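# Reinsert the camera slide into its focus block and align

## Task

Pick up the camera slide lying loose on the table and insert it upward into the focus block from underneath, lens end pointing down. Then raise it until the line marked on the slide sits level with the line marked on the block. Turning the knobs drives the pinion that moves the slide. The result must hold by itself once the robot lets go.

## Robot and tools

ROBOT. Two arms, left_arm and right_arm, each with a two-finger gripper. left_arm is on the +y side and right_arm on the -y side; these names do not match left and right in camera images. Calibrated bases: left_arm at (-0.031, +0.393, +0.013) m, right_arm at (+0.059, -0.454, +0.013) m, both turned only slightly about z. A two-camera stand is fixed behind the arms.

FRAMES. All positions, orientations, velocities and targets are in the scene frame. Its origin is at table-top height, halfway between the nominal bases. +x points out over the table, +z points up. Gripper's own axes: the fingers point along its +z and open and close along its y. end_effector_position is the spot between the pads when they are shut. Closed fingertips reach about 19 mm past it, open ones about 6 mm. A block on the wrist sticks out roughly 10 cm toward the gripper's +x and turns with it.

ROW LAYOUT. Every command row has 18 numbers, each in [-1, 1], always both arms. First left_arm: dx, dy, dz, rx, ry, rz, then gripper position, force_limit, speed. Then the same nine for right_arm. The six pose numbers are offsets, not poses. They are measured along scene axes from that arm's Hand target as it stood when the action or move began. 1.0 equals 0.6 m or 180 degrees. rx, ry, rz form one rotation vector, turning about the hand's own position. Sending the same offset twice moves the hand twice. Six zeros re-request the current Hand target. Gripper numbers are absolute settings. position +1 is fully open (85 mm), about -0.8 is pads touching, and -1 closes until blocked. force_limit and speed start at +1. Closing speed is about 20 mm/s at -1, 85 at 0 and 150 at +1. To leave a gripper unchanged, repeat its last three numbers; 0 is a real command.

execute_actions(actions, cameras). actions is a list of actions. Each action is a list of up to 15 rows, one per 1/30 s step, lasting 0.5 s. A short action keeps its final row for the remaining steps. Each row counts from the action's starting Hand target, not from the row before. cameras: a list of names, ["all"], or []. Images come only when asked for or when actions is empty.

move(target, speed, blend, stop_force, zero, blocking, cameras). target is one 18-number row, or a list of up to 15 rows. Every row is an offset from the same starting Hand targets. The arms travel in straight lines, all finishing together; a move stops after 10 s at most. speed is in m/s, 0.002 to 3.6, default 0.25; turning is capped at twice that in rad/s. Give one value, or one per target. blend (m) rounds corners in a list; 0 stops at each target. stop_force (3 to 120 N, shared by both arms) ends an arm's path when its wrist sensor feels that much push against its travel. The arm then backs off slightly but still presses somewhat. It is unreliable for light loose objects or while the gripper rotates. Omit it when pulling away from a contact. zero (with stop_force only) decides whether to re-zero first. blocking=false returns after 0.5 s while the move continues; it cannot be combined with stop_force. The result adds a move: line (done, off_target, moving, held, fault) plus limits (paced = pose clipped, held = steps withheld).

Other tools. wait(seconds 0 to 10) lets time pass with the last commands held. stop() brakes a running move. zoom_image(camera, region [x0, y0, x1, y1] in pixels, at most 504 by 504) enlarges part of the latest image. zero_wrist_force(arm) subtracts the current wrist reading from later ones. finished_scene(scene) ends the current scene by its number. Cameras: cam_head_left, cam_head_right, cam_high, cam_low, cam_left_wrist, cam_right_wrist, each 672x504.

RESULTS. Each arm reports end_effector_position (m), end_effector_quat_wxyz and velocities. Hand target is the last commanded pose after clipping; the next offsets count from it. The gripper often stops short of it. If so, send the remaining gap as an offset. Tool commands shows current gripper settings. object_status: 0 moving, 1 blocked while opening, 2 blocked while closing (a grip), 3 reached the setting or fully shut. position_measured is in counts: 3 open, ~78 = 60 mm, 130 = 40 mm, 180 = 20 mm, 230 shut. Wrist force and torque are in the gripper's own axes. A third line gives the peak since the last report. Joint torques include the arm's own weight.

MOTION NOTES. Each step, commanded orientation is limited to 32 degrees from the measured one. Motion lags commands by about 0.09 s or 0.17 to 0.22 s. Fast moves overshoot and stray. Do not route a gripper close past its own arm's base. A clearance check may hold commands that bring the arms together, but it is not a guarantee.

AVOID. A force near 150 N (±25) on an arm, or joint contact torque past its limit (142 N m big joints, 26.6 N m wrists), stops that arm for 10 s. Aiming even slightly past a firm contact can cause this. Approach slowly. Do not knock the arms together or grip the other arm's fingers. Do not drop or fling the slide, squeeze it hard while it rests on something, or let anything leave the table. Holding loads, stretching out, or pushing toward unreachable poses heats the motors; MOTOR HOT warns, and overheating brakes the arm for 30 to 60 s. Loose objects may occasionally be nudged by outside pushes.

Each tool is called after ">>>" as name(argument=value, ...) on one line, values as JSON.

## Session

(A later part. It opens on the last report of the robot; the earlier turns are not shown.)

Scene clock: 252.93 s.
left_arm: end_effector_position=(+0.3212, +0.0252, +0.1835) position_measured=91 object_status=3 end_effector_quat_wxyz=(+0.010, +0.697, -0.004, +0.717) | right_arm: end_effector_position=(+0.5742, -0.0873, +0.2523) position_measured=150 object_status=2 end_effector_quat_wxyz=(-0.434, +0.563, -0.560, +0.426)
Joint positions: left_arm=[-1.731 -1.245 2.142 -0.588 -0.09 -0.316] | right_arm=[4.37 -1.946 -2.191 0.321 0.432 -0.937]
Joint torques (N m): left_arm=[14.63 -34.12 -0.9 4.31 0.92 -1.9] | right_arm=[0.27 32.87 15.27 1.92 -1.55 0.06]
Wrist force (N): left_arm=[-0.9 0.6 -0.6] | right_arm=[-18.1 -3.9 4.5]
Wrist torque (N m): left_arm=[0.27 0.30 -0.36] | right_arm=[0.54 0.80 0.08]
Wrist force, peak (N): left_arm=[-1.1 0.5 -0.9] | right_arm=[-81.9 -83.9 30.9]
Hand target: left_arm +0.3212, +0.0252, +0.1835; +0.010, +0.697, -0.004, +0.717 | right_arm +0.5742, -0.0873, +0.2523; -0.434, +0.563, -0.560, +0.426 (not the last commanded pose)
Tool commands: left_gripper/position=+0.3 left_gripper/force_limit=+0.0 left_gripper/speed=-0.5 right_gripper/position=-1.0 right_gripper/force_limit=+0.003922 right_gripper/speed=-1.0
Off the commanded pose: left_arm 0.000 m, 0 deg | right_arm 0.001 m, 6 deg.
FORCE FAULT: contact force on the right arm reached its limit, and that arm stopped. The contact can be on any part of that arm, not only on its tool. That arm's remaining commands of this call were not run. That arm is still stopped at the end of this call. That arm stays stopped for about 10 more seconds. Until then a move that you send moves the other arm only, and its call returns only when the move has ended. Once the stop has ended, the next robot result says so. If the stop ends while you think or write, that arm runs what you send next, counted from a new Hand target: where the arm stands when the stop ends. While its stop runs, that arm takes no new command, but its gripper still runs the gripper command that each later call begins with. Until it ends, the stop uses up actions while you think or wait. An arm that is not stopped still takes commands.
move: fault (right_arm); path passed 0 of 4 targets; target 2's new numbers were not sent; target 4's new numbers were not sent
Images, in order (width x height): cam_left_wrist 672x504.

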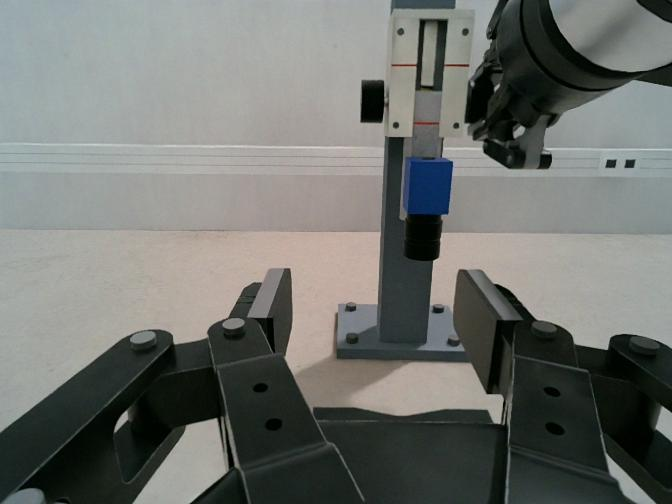

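>>> wait(seconds=6)

>>> execute_actions(actions=[[[0,0,0,0,0,0,0.3,0,-0.5,0,0,0,0,0,0,0.2,0,1]]])

Scene clock: 259.50 s.
left_arm: end_effector_position=(+0.3212, +0.0252, +0.1835) position_measured=91 object_status=3 end_effector_quat_wxyz=(+0.010, +0.697, -0.004, +0.717) | right_arm: end_effector_position=(+0.5742, -0.0873, +0.2523) position_measured=150 object_status=2 end_effector_quat_wxyz=(-0.434, +0.563, -0.560, +0.426)
Joint positions: left_arm=[-1.731 -1.245 2.142 -0.588 -0.09 -0.316] | right_arm=[4.37 -1.946 -2.191 0.321 0.432 -0.937]
Joint torques (N m): left_arm=[14.86 -35.17 -1.11 4.54 0.83 -1.66] | right_arm=[0.89 32.02 15.81 2.13 -1.27 0.2]
Wrist force (N): left_arm=[-0.8 0.6 -0.8] | right_arm=[-17.9 -3.9 4.3]
Wrist torque (N m): left_arm=[0.27 0.29 -0.36] | right_arm=[0.54 0.77 0.09]
Wrist force, peak (N): left_arm=[-1.1 0.1 -1.1] | right_arm=[-18.4 -3.9 4.9]
Hand target: left_arm +0.3212, +0.0252, +0.1835; +0.010, +0.697, -0.004, +0.717 | right_arm +0.5742, -0.0873, +0.2523; -0.434, +0.563, -0.560, +0.426 (not the last commanded pose)
Tool commands: left_gripper/position=+0.3 left_gripper/force_limit=+0.0 left_gripper/speed=-0.5 right_gripper/position=-1.0 right_gripper/force_limit=+0.003922 right_gripper/speed=-1.0
Off the commanded pose: left_arm 0.000 m, 0 deg | right_arm 0.001 m, 6 deg.
FORCE FAULT, CONTINUED: the right arm was still stopped when this call began, by the force fault that an earlier result reported. Since the last result the stop counts as 13 of the actions that you can send in this scene. That arm is still stopped at the end of this call. That arm stays stopped for about 3 more seconds. If the stop ends while you think or write, that arm runs what you send next, counted from a new Hand target: where the arm stands when the stop ends. While its stop runs, that arm takes no new command, but its gripper still runs the gripper command that each later call begins with.
wait: 6.00 s; at rest from the start

Scene clock: 260.20 s.
left_arm: end_effector_position=(+0.3212, +0.0252, +0.1835) position_measured=91 object_status=3 end_effector_quat_wxyz=(+0.010, +0.697, -0.004, +0.717) | right_arm: end_effector_position=(+0.5742, -0.0873, +0.2523) position_measured=104 object_status=3 end_effector_quat_wxyz=(-0.434, +0.563, -0.560, +0.426)
Joint positions: left_arm=[-1.731 -1.245 2.142 -0.588 -0.09 -0.316] | right_arm=[4.37 -1.946 -2.191 0.321 0.432 -0.937]
Joint torques (N m): left_arm=[14.09 -34.07 -1.99 4.39 0.93 -1.57] | right_arm=[0.37 32.54 16.09 1.92 -1.58 0.35]
Wrist force (N): left_arm=[-0.9 0.4 -0.5] | right_arm=[2.0 1.2 -0.6]
Wrist torque (N m): left_arm=[0.24 0.30 -0.37] | right_arm=[0.58 -0.24 0.56]
Wrist force, peak (N): left_arm=[-1.1 0.5 -0.8] | right_arm=[-18.1 -3.9 4.6]
Hand target: left_arm +0.3212, +0.0252, +0.1835; +0.010, +0.697, -0.004, +0.717 | right_arm +0.5742, -0.0873, +0.2523; -0.434, +0.563, -0.560, +0.426
Tool commands: left_gripper/position=+0.3 left_gripper/force_limit=+0.0 left_gripper/speed=-0.5 right_gripper/position=+0.2 right_gripper/force_limit=+0.003922 right_gripper/speed=+1.0
Off the commanded pose: left_arm 0.000 m, 0 deg.
FORCE FAULT, CONTINUED: the right arm was still stopped when this call began, by the force fault that an earlier result reported. That arm ran no command of this call; its gripper ran only the gripper command that the call began with. That arm is still stopped at the end of this call. That arm stays stopped for about 2 more seconds. If the stop ends while you think or write, that arm runs what you send next, counted from a new Hand target: where the arm stands when the stop ends. While its stop runs, that arm takes no new command, but its gripper still runs the gripper command that each later call begins with.

>>> wait(seconds=0.3)

>>> move(target=[[0,0,0,0,0,0,0.3,0,-0.5,0.0015,0.0015,-0.0013,-0.0024,0.082,-0.003,0.2,0,1],[0,0,0,0,0,0,0.3,0,-0.5,0.0015,0.0015,-0.0013,-0.0024,0.082,-0.003,-1,0,-1]], speed=0.2)

>>> move(target=[0,0,0,0,0,0,0.3,0,-0.5,0,0,0,0,0.378,0,-1,0,-1], speed=0.15, cameras=["cam_left_wrist","cam_right_wrist"])

>>> zoom_image(camera="cam_left_wrist", region=[260, 0, 520, 220])

Scene clock: 262.43 s.
left_arm: end_effector_position=(+0.3212, +0.0252, +0.1835) position_measured=91 object_status=3 end_effector_quat_wxyz=(+0.010, +0.697, -0.004, +0.717) | right_arm: end_effector_position=(+0.5742, -0.0873, +0.2523) position_measured=104 object_status=3 end_effector_quat_wxyz=(-0.434, +0.563, -0.560, +0.426)
Joint positions: left_arm=[-1.731 -1.245 2.142 -0.588 -0.09 -0.316] | right_arm=[4.37 -1.946 -2.191 0.321 0.432 -0.937]
Joint torques (N m): left_arm=[14.54 -34.56 -1.22 4.35 0.76 -1.74] | right_arm=[-0.63 32.41 15.82 2.19 -1.67 0.5]
Wrist force (N): left_arm=[-0.8 0.5 -0.8] | right_arm=[2.2 0.8 -0.8]
Wrist torque (N m): left_arm=[0.25 0.27 -0.36] | right_arm=[0.51 -0.26 0.56]
Wrist force, peak (N): left_arm=[-1.2 0.6 -1.0] | right_arm=[2.6 1.0 -0.8]
Hand target: left_arm +0.3212, +0.0252, +0.1835; +0.010, +0.697, -0.004, +0.717 | right_arm +0.5742, -0.0873, +0.2523; -0.434, +0.563, -0.560, +0.426
Tool commands: left_gripper/position=+0.3 left_gripper/force_limit=+0.0 left_gripper/speed=-0.5 right_gripper/position=+0.2 right_gripper/force_limit=+0.003922 right_gripper/speed=+1.0
Off the commanded pose: left_arm 0.000 m, 0 deg.
FORCE FAULT, CONTINUED: the right arm was still stopped when this call began, by the force fault that an earlier result reported. Since the last result the stop counts as 4 of the actions that you can send in this scene. That arm is still stopped at the end of this call. That arm stays stopped for about 1 more second. If the stop ends while you think or write, that arm runs what you send next, counted from a new Hand target: where the arm stands when the stop ends. While its stop runs, that arm takes no new command, but its gripper still runs the gripper command that each later call begins with.
wait: 0.30 s; at rest from the start

Scene clock: 263.43 s.
left_arm: end_effector_position=(+0.3212, +0.0252, +0.1835) position_measured=91 object_status=3 end_effector_quat_wxyz=(+0.010, +0.697, -0.004, +0.717) | right_arm: end_effector_position=(+0.5742, -0.0873, +0.2523) position_measured=104 object_status=3 end_effector_quat_wxyz=(-0.434, +0.563, -0.560, +0.426)
Joint positions: left_arm=[-1.731 -1.245 2.142 -0.588 -0.09 -0.316] | right_arm=[4.37 -1.946 -2.191 0.321 0.432 -0.937]
Joint torques (N m): left_arm=[14.65 -34.02 -1.71 4.38 0.75 -1.72] | right_arm=[-0.47 32.34 15.53 1.83 -1.86 0.33]
Wrist force (N): left_arm=[-0.8 0.4 -0.7] | right_arm=[2.2 1.1 -0.9]
Wrist torque (N m): left_arm=[0.25 0.29 -0.36] | right_arm=[0.56 -0.27 0.55]
Wrist force, peak (N): left_arm=[-0.9 0.8 -0.9] | right_arm=[2.6 1.0 -1.0]
Hand target: left_arm +0.3212, +0.0252, +0.1835; +0.010, +0.697, -0.004, +0.717 | right_arm +0.5742, -0.0873, +0.2523; -0.434, +0.563, -0.560, +0.426 (not the last commanded pose)
Tool commands: left_gripper/position=+0.3 left_gripper/force_limit=+0.0 left_gripper/speed=-0.5 right_gripper/position=+0.2 right_gripper/force_limit=+0.003922 right_gripper/speed=+1.0
Off the commanded pose: left_arm 0.000 m, 0 deg.
FORCE FAULT, CONTINUED: the right arm's stop, for the force fault that an earlier result reported, is over. That arm was still stopped when this call began, so it ran no command of this call. During its stop the right arm's controller moved it back a little. That arm's target is now where it stood when the stop ended, not its last command. That arm accepts commands again.
move: done (left_arm), not run (right_arm; its earlier fault stop)

Scene clock: 267.87 s.
left_arm: end_effector_position=(+0.3212, +0.0252, +0.1835) position_measured=91 object_status=3 end_effector_quat_wxyz=(+0.010, +0.697, -0.004, +0.717) | right_arm: end_effector_position=(+0.5743, -0.0873, +0.2523) position_measured=150 object_status=2 end_effector_quat_wxyz=(-0.046, +0.705, -0.707, +0.038)
Joint positions: left_arm=[-1.731 -1.245 2.142 -0.588 -0.09 -0.316] | right_arm=[3.999 -1.832 -1.533 -1.261 1.488 -0.706]
Joint torques (N m): left_arm=[14.67 -34.66 -0.05 4.43 0.73 -1.58] | right_arm=[10.14 22.42 10.86 -0.3 2.5 0.81]
Wrist force (N): left_arm=[-0.9 0.5 -0.8] | right_arm=[14.4 -4.4 -27.4]
Wrist torque (N m): left_arm=[0.25 0.30 -0.36] | right_arm=[0.08 -1.13 1.04]
Wrist force, peak (N): left_arm=[-1.1 0.4 -1.0] | right_arm=[14.8 -3.8 -27.6]
Hand target: left_arm +0.3212, +0.0252, +0.1835; +0.010, +0.697, -0.004, +0.717 | right_arm +0.5742, -0.0873, +0.2523; -0.046, +0.705, -0.707, +0.038
Off the commanded pose: left_arm 0.000 m, 0 deg | right_arm 0.000 m, 0 deg.
move: done
Images, in order (width x height): cam_left_wrist 672x504, cam_right_wrist 672x504.

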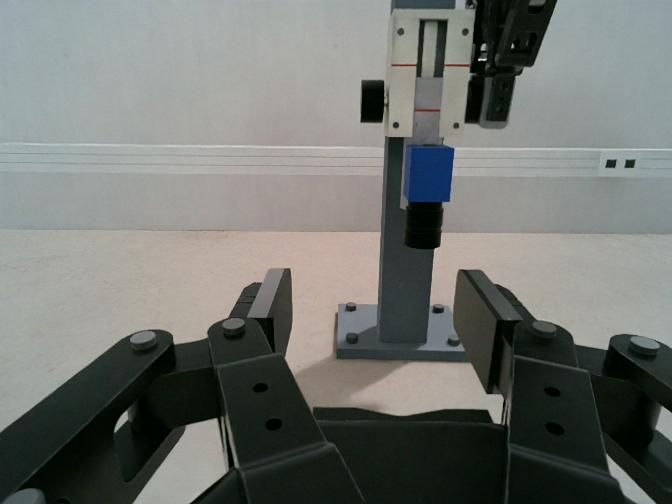

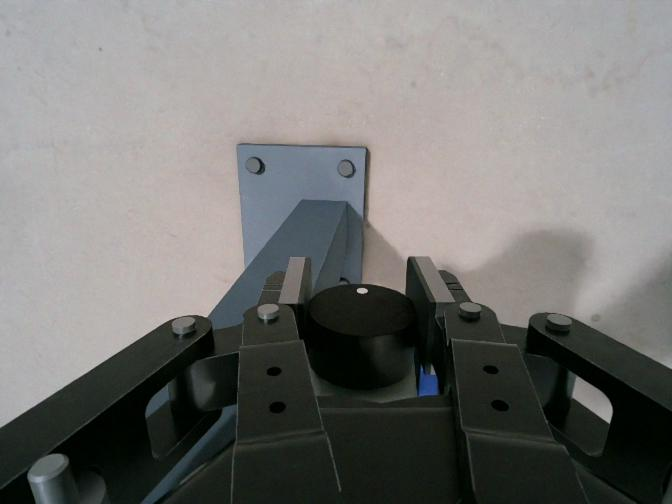

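Scaled by 1.938 from the camera's 672x504 image, which has a finer 960x720 frame.

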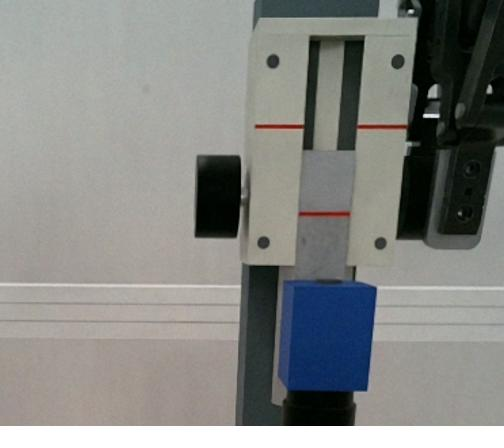

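>>> move(target=[[0,0,0,0,0,0,0.3,0,-0.5,0,0,0,0,0,0,0.2,0,1],[0,0,0,0,0,0,0.3,0,-0.5,0.0015,0.0015,-0.0013,0,-0.31,0,0.2,0,1],[0,0,0,0,0,0,0.3,0,-0.5,0.0015,0.0015,-0.0013,0,-0.31,0,-1,0,-1]], speed=0.35)

>>> move(target=[0,0,0,0,0,0,0.3,0,-0.5,0,0,0,0,0.385,0,-1,0,-1], speed=0.18)

>>> move(target=[[0,0,0,0,0,0,0.3,0,-0.5,0,0,0,0,0,0,0.2,0,1],[0,0,0,0,0,0,0.3,0,-0.5,0,0,0,0,-0.385,0,0.2,0,1],[0,0,0,0,0,0,0.3,0,-0.5,0,0,0,0,-0.385,0,-1,0,-1]], speed=0.35, cameras=["cam_left_wrist","cam_right_wrist"])

>>> zoom_image(camera="cam_left_wrist", region=[260, 0, 520, 220])

Scene clock: 272.93 s.
left_arm: end_effector_position=(+0.3212, +0.0252, +0.1835) position_measured=91 object_status=3 end_effector_quat_wxyz=(+0.010, +0.697, -0.004, +0.717) | right_arm: end_effector_position=(+0.5751, -0.0863, +0.2515) position_measured=150 object_status=0 end_effector_quat_wxyz=(-0.371, +0.605, -0.603, +0.363)
Joint positions: left_arm=[-1.731 -1.245 2.142 -0.588 -0.09 -0.316] | right_arm=[4.326 -1.785 -2.151 -0.143 0.608 -0.721]
Joint torques (N m): left_arm=[14.51 -34.65 -1.8 4.28 0.61 -1.43] | right_arm=[2.9 19.74 11.2 1.7 2.8 -1.77]
Wrist force (N): left_arm=[-1.2 0.4 -0.8] | right_arm=[12.1 -5.3 -31.2]
Wrist torque (N m): left_arm=[0.24 0.35 -0.36] | right_arm=[0.68 -0.82 0.47]
Wrist force, peak (N): left_arm=[-1.1 0.5 -0.9] | right_arm=[12.1 -5.3 -31.2]
Hand target: left_arm +0.3212, +0.0252, +0.1835; +0.010, +0.697, -0.004, +0.717 | right_arm +0.5751, -0.0864, +0.2515; -0.371, +0.605, -0.603, +0.363
Off the commanded pose: left_arm 0.000 m, 0 deg | right_arm 0.000 m, 0 deg.
move: done

Scene clock: 276.77 s.
left_arm: end_effector_position=(+0.3212, +0.0252, +0.1835) position_measured=91 object_status=3 end_effector_quat_wxyz=(+0.010, +0.697, -0.004, +0.717) | right_arm: end_effector_position=(+0.5752, -0.0864, +0.2515) position_measured=150 object_status=2 end_effector_quat_wxyz=(+0.037, +0.705, -0.707, -0.045)
Joint positions: left_arm=[-1.731 -1.245 2.142 -0.588 -0.09 -0.316] | right_arm=[3.926 -1.946 -1.34 -1.5 1.662 -0.777]
Joint torques (N m): left_arm=[15.11 -33.61 -0.4 4.18 0.84 -1.25] | right_arm=[-2.8 32.4 27.63 5.53 -4.1 0.39]
Wrist force (N): left_arm=[-0.9 0.5 -0.7] | right_arm=[6.2 27.1 -10.3]
Wrist torque (N m): left_arm=[0.25 0.30 -0.36] | right_arm=[-0.02 -0.92 0.72]
Wrist force, peak (N): left_arm=[-1.2 0.6 -0.7] | right_arm=[-24.1 -21.8 16.8]
Hand target: left_arm +0.3212, +0.0252, +0.1835; +0.010, +0.697, -0.004, +0.717 | right_arm +0.5751, -0.0864, +0.2515; +0.037, +0.705, -0.707, -0.045
Off the commanded pose: left_arm 0.000 m, 0 deg | right_arm 0.000 m, 0 deg.
move: done

Scene clock: 280.93 s.
left_arm: end_effector_position=(+0.3212, +0.0252, +0.1835) position_measured=91 object_status=3 end_effector_quat_wxyz=(+0.010, +0.697, -0.004, +0.717) | right_arm: end_effector_position=(+0.5751, -0.0863, +0.2515) position_measured=150 object_status=0 end_effector_quat_wxyz=(-0.371, +0.605, -0.603, +0.363)
Joint positions: left_arm=[-1.731 -1.245 2.142 -0.588 -0.09 -0.316] | right_arm=[4.326 -1.785 -2.151 -0.143 0.608 -0.721]
Joint torques (N m): left_arm=[14.4 -34.07 -1.36 4.27 0.7 -1.24] | right_arm=[2.39 20.07 9.82 1.42 2.54 -1.84]
Wrist force (N): left_arm=[-0.8 0.5 -0.8] | right_arm=[11.6 -7.1 -30.0]
Wrist torque (N m): left_arm=[0.26 0.28 -0.36] | right_arm=[0.41 -0.81 0.48]
Wrist force, peak (N): left_arm=[-1.3 0.3 -1.0] | right_arm=[11.6 -7.1 -30.0]
Hand target: left_arm +0.3212, +0.0252, +0.1835; +0.010, +0.697, -0.004, +0.717 | right_arm +0.5751, -0.0864, +0.2515; -0.371, +0.605, -0.603, +0.363
Off the commanded pose: left_arm 0.000 m, 0 deg | right_arm 0.000 m, 0 deg.
move: done
Images, in order (width x height): cam_left_wrist 672x504, cam_right_wrist 672x504.

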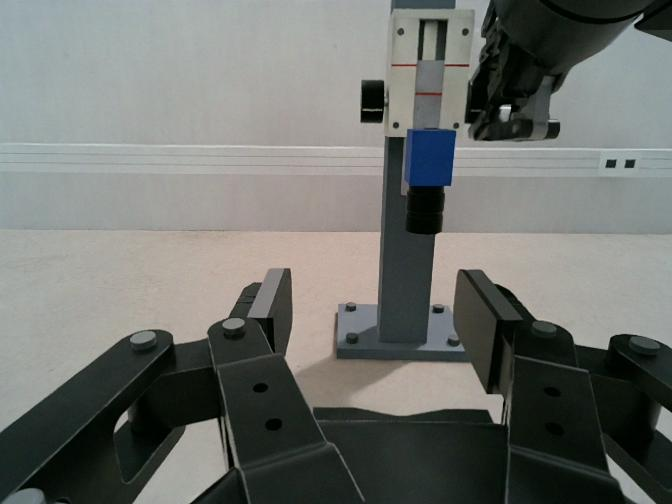

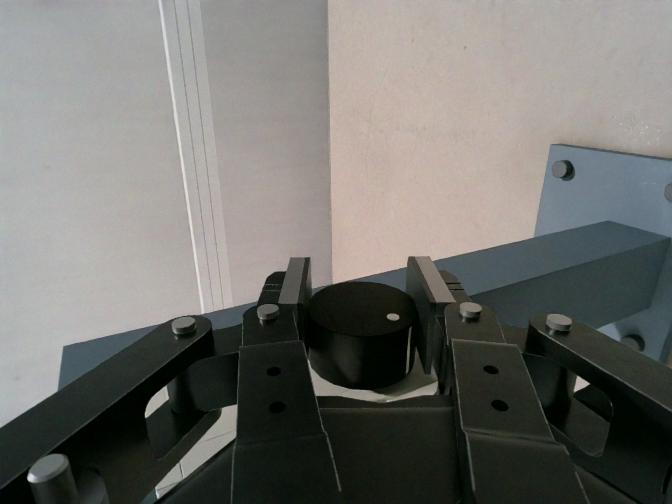

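Scaled by 1.938 from the camera's 672x504 image, which has a finer 960x720 frame.

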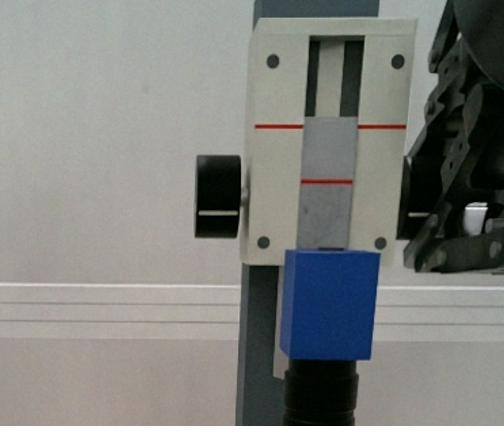

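>>> move(target=[0,0,0,0,0,0,0.3,0,-0.5,0,0,0,0,0.385,0,-1,0,-1], speed=0.18)

>>> move(target=[[0,0,0,0,0,0,0.3,0,-0.5,0,0,0,0,0,0,0.2,0,1],[0,0,0,0,0,0,0.3,0,-0.5,0,0,0,0,-0.385,0,0.2,0,1],[0,0,0,0,0,0,0.3,0,-0.5,0,0,0,0,-0.385,0,-1,0,-1]], speed=0.35)

>>> move(target=[0,0,0,0,0,0,0.3,0,-0.5,0,0,0,0,0.24,0,-1,0,-1], speed=0.18, cameras=["cam_left_wrist"])

>>> zoom_image(camera="cam_left_wrist", region=[370, 20, 490, 120])

Scene clock: 285.87 s.
left_arm: end_effector_position=(+0.3212, +0.0252, +0.1835) position_measured=91 object_status=3 end_effector_quat_wxyz=(+0.010, +0.697, -0.004, +0.717) | right_arm: end_effector_position=(+0.5752, -0.0864, +0.2515) position_measured=150 object_status=2 end_effector_quat_wxyz=(+0.037, +0.705, -0.707, -0.045)
Joint positions: left_arm=[-1.731 -1.245 2.142 -0.588 -0.09 -0.316] | right_arm=[3.926 -1.946 -1.34 -1.5 1.662 -0.777]
Joint torques (N m): left_arm=[14.51 -33.37 -1.68 4.26 0.72 -0.87] | right_arm=[-2.82 32.51 26.16 5.21 -4.23 0.12]
Wrist force (N): left_arm=[-1.0 0.2 -0.9] | right_arm=[5.8 25.5 -9.2]
Wrist torque (N m): left_arm=[0.21 0.32 -0.36] | right_arm=[-0.21 -0.90 0.75]
Wrist force, peak (N): left_arm=[-1.2 0.6 -1.0] | right_arm=[-25.7 -24.7 18.4]
Hand target: left_arm +0.3212, +0.0252, +0.1835; +0.010, +0.697, -0.004, +0.717 | right_arm +0.5751, -0.0864, +0.2515; +0.037, +0.705, -0.707, -0.045
Off the commanded pose: left_arm 0.000 m, 0 deg | right_arm 0.000 m, 0 deg.
move: done

Scene clock: 290.03 s.
left_arm: end_effector_position=(+0.3212, +0.0252, +0.1835) position_measured=91 object_status=3 end_effector_quat_wxyz=(+0.010, +0.697, -0.004, +0.717) | right_arm: end_effector_position=(+0.5751, -0.0863, +0.2515) position_measured=150 object_status=0 end_effector_quat_wxyz=(-0.371, +0.605, -0.603, +0.363)
Joint positions: left_arm=[-1.731 -1.245 2.142 -0.588 -0.09 -0.316] | right_arm=[4.326 -1.785 -2.151 -0.143 0.608 -0.721]
Joint torques (N m): left_arm=[14.54 -32.26 -2.52 4.44 0.92 -0.93] | right_arm=[4.3 19.45 10.21 1.48 2.56 -1.76]
Wrist force (N): left_arm=[-0.9 0.4 -0.6] | right_arm=[10.1 -9.3 -28.4]
Wrist torque (N m): left_arm=[0.23 0.30 -0.36] | right_arm=[0.09 -0.65 0.49]
Wrist force, peak (N): left_arm=[-1.2 0.6 -0.7] | right_arm=[10.4 -9.6 -28.5]
Hand target: left_arm +0.3212, +0.0252, +0.1835; +0.010, +0.697, -0.004, +0.717 | right_arm +0.5751, -0.0864, +0.2515; -0.371, +0.605, -0.603, +0.363
Off the commanded pose: left_arm 0.000 m, 0 deg | right_arm 0.000 m, 0 deg.
move: done

Scene clock: 292.60 s.
left_arm: end_effector_position=(+0.3212, +0.0252, +0.1835) position_measured=91 object_status=3 end_effector_quat_wxyz=(+0.010, +0.697, -0.004, +0.717) | right_arm: end_effector_position=(+0.5752, -0.0864, +0.2515) position_measured=150 object_status=2 end_effector_quat_wxyz=(-0.123, +0.697, -0.697, +0.115)
Joint positions: left_arm=[-1.731 -1.245 2.142 -0.588 -0.09 -0.316] | right_arm=[4.074 -1.755 -1.698 -1.045 1.306 -0.657]
Joint torques (N m): left_arm=[14.64 -33.54 -1.36 4.23 0.79 -1.03] | right_arm=[-1.62 25.87 20.3 2.16 -1.71 0.73]
Wrist force (N): left_arm=[-1.0 0.5 -0.8] | right_arm=[4.5 10.0 -21.1]
Wrist torque (N m): left_arm=[0.26 0.31 -0.36] | right_arm=[-0.45 -0.71 1.08]
Wrist force, peak (N): left_arm=[-1.1 0.7 -0.8] | right_arm=[-26.2 -26.6 20.8]
Hand target: left_arm +0.3212, +0.0252, +0.1835; +0.010, +0.697, -0.004, +0.717 | right_arm +0.5751, -0.0864, +0.2515; -0.123, +0.697, -0.697, +0.115
Off the commanded pose: left_arm 0.000 m, 0 deg | right_arm 0.000 m, 0 deg.
move: done
Images, in order (width x height): cam_left_wrist 672x504.

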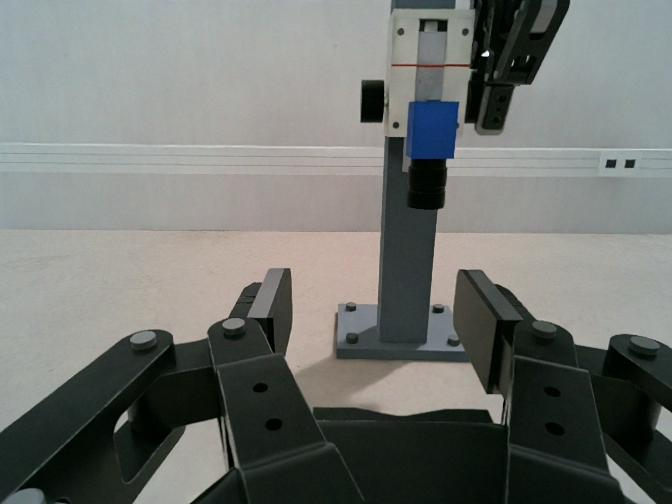

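Scaled by 4.200 from the camera's 672x504 image, which has a finer 960x720 frame.

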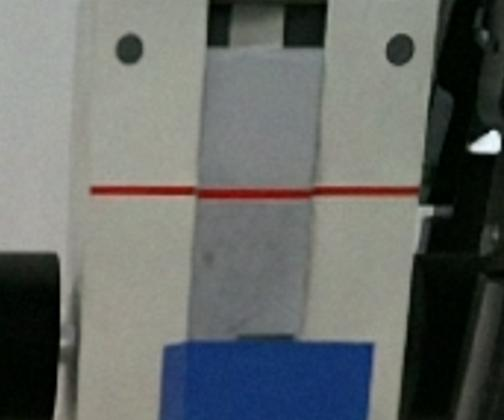

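>>> move(target=[0,0,0,0,0,0,0.3,0,-0.5,0,0,0,0,0.02,0,-1,0,-1], speed=0.1)

>>> move(target=[0,0,0.05,0,0,0,0.3,0,-0.5,0,0,0,0,0,0,0.2,0,0], speed=0.1, cameras=["cam_left_wrist"])

>>> zoom_image(camera="cam_left_wrist", region=[370, 30, 490, 130])

Scene clock: 294.33 s.
left_arm: end_effector_position=(+0.3212, +0.0252, +0.1835) position_measured=91 object_status=3 end_effector_quat_wxyz=(+0.010, +0.697, -0.004, +0.717) | right_arm: end_effector_position=(+0.5752, -0.0864, +0.2515) position_measured=150 object_status=2 end_effector_quat_wxyz=(-0.101, +0.700, -0.701, +0.093)
Joint positions: left_arm=[-1.731 -1.245 2.142 -0.588 -0.09 -0.316] | right_arm=[4.052 -1.776 -1.651 -1.106 1.36 -0.67]
Joint torques (N m): left_arm=[14.5 -33.31 -1.55 4.33 0.87 -0.95] | right_arm=[2.21 30.64 12.45 4.86 -4.89 0.6]
Wrist force (N): left_arm=[-1.1 0.1 -0.7] | right_arm=[5.1 12.2 -20.6]
Wrist torque (N m): left_arm=[0.20 0.33 -0.36] | right_arm=[-0.35 -0.75 1.17]
Wrist force, peak (N): left_arm=[-1.2 0.3 -0.8] | right_arm=[5.1 12.2 -20.6]
Hand target: left_arm +0.3212, +0.0252, +0.1835; +0.010, +0.697, -0.004, +0.717 | right_arm +0.5751, -0.0864, +0.2515; -0.101, +0.700, -0.701, +0.093
Off the commanded pose: left_arm 0.000 m, 0 deg | right_arm 0.000 m, 0 deg.
move: done

Scene clock: 295.27 s.
left_arm: end_effector_position=(+0.3212, +0.0252, +0.2135) position_measured=91 object_status=3 end_effector_quat_wxyz=(+0.010, +0.697, -0.004, +0.717) | right_arm: end_effector_position=(+0.5751, -0.0864, +0.2515) position_measured=104 object_status=3 end_effector_quat_wxyz=(-0.101, +0.700, -0.701, +0.093)
Joint positions: left_arm=[-1.731 -1.308 2.119 -0.502 -0.09 -0.315] | right_arm=[4.052 -1.776 -1.651 -1.106 1.36 -0.67]
Joint torques (N m): left_arm=[5.32 -29.9 -27.46 2.9 -0.73 1.13] | right_arm=[7.7 43.58 17.75 1.63 1.3 1.66]
Wrist force (N): left_arm=[-0.9 0.6 -0.7] | right_arm=[2.3 -3.4 -0.7]
Wrist torque (N m): left_arm=[0.28 0.29 -0.25] | right_arm=[-0.45 -0.43 0.36]
Wrist force, peak (N): left_arm=[-2.2 0.4 -0.9] | right_arm=[4.4 12.2 -20.8]
Hand target: left_arm +0.3212, +0.0252, +0.2135; +0.010, +0.697, -0.004, +0.717 | right_arm +0.5751, -0.0864, +0.2515; -0.101, +0.700, -0.701, +0.093
Off the commanded pose: left_arm 0.000 m, 0 deg | right_arm 0.000 m, 0 deg.
move: done
Images, in order (width x height): cam_left_wrist 672x504.

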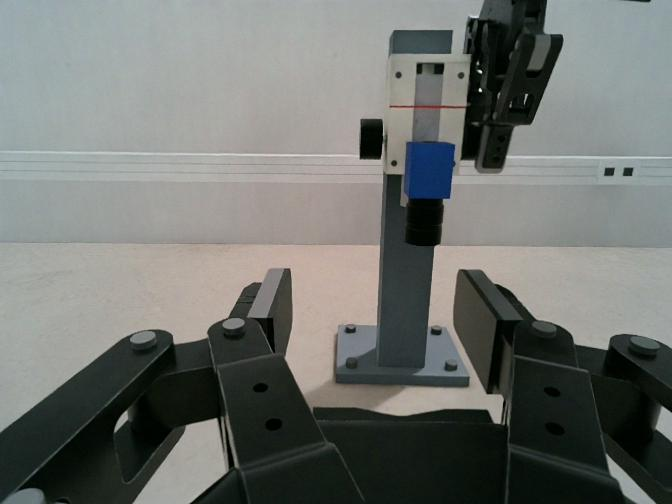

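Scaled by 4.200 from the camera's 672x504 image, which has a finer 960x720 frame.

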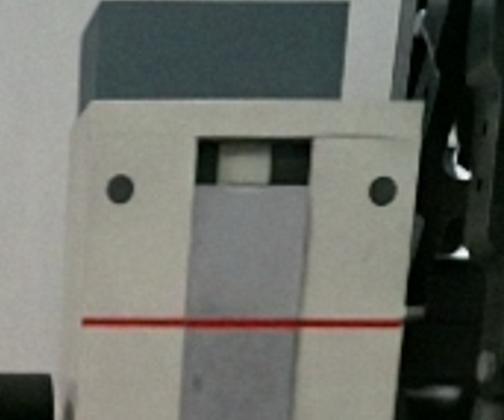

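>>> move(target=[[0,0,0,0,0,0,0.3,0,-0.5,0,-0.1,0,0,0,0,0.2,0,0],[0,0,0,0,0,0,0.3,0,-0.5,-0.05,-0.25,0.1,0,0,0,0.2,0,0]], speed=[0.1,0.25], cameras=["cam_left_wrist"])

>>> zoom_image(camera="cam_left_wrist", region=[370, 30, 490, 130])

Scene clock: 297.63 s.
left_arm: end_effector_position=(+0.3212, +0.0252, +0.2135) position_measured=91 object_status=3 end_effector_quat_wxyz=(+0.010, +0.697, -0.004, +0.717) | right_arm: end_effector_position=(+0.5451, -0.2363, +0.3114) position_measured=104 object_status=3 end_effector_quat_wxyz=(-0.101, +0.700, -0.701, +0.093)
Joint positions: left_arm=[-1.731 -1.308 2.119 -0.502 -0.09 -0.315] | right_arm=[3.898 -1.487 -1.811 -1.206 1.39 -0.823]
Joint torques (N m): left_arm=[-11.28 -31.89 -9.62 -1.62 -2.15 1.97] | right_arm=[-3.7 28.29 36.29 2.26 -2.57 0.1]
Wrist force (N): left_arm=[-0.8 0.3 -0.7] | right_arm=[2.4 -3.5 -0.6]
Wrist torque (N m): left_arm=[0.25 0.28 -0.27] | right_arm=[-0.45 -0.49 0.20]
Wrist force, peak (N): left_arm=[-1.0 0.4 -1.1] | right_arm=[5.3 -3.1 -2.5]
Hand target: left_arm +0.3212, +0.0252, +0.2135; +0.010, +0.697, -0.004, +0.717 | right_arm +0.5451, -0.2364, +0.3115; -0.101, +0.700, -0.701, +0.093
Off the commanded pose: left_arm 0.000 m, 0 deg | right_arm 0.000 m, 0 deg.
move: done
Images, in order (width x height): cam_left_wrist 672x504.

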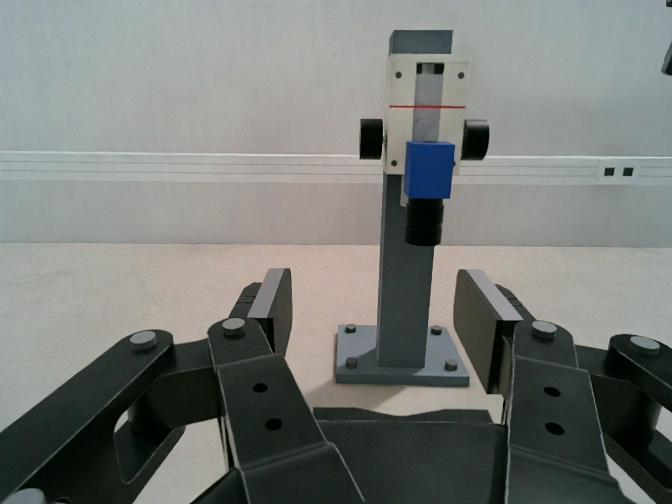

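Scaled by 4.200 from the camera's 672x504 image, which has a finer 960x720 frame.

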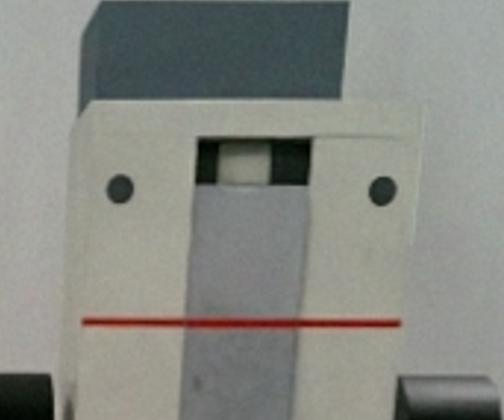

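>>> finished_scene(scene=1)

The scene is finished: the task was done.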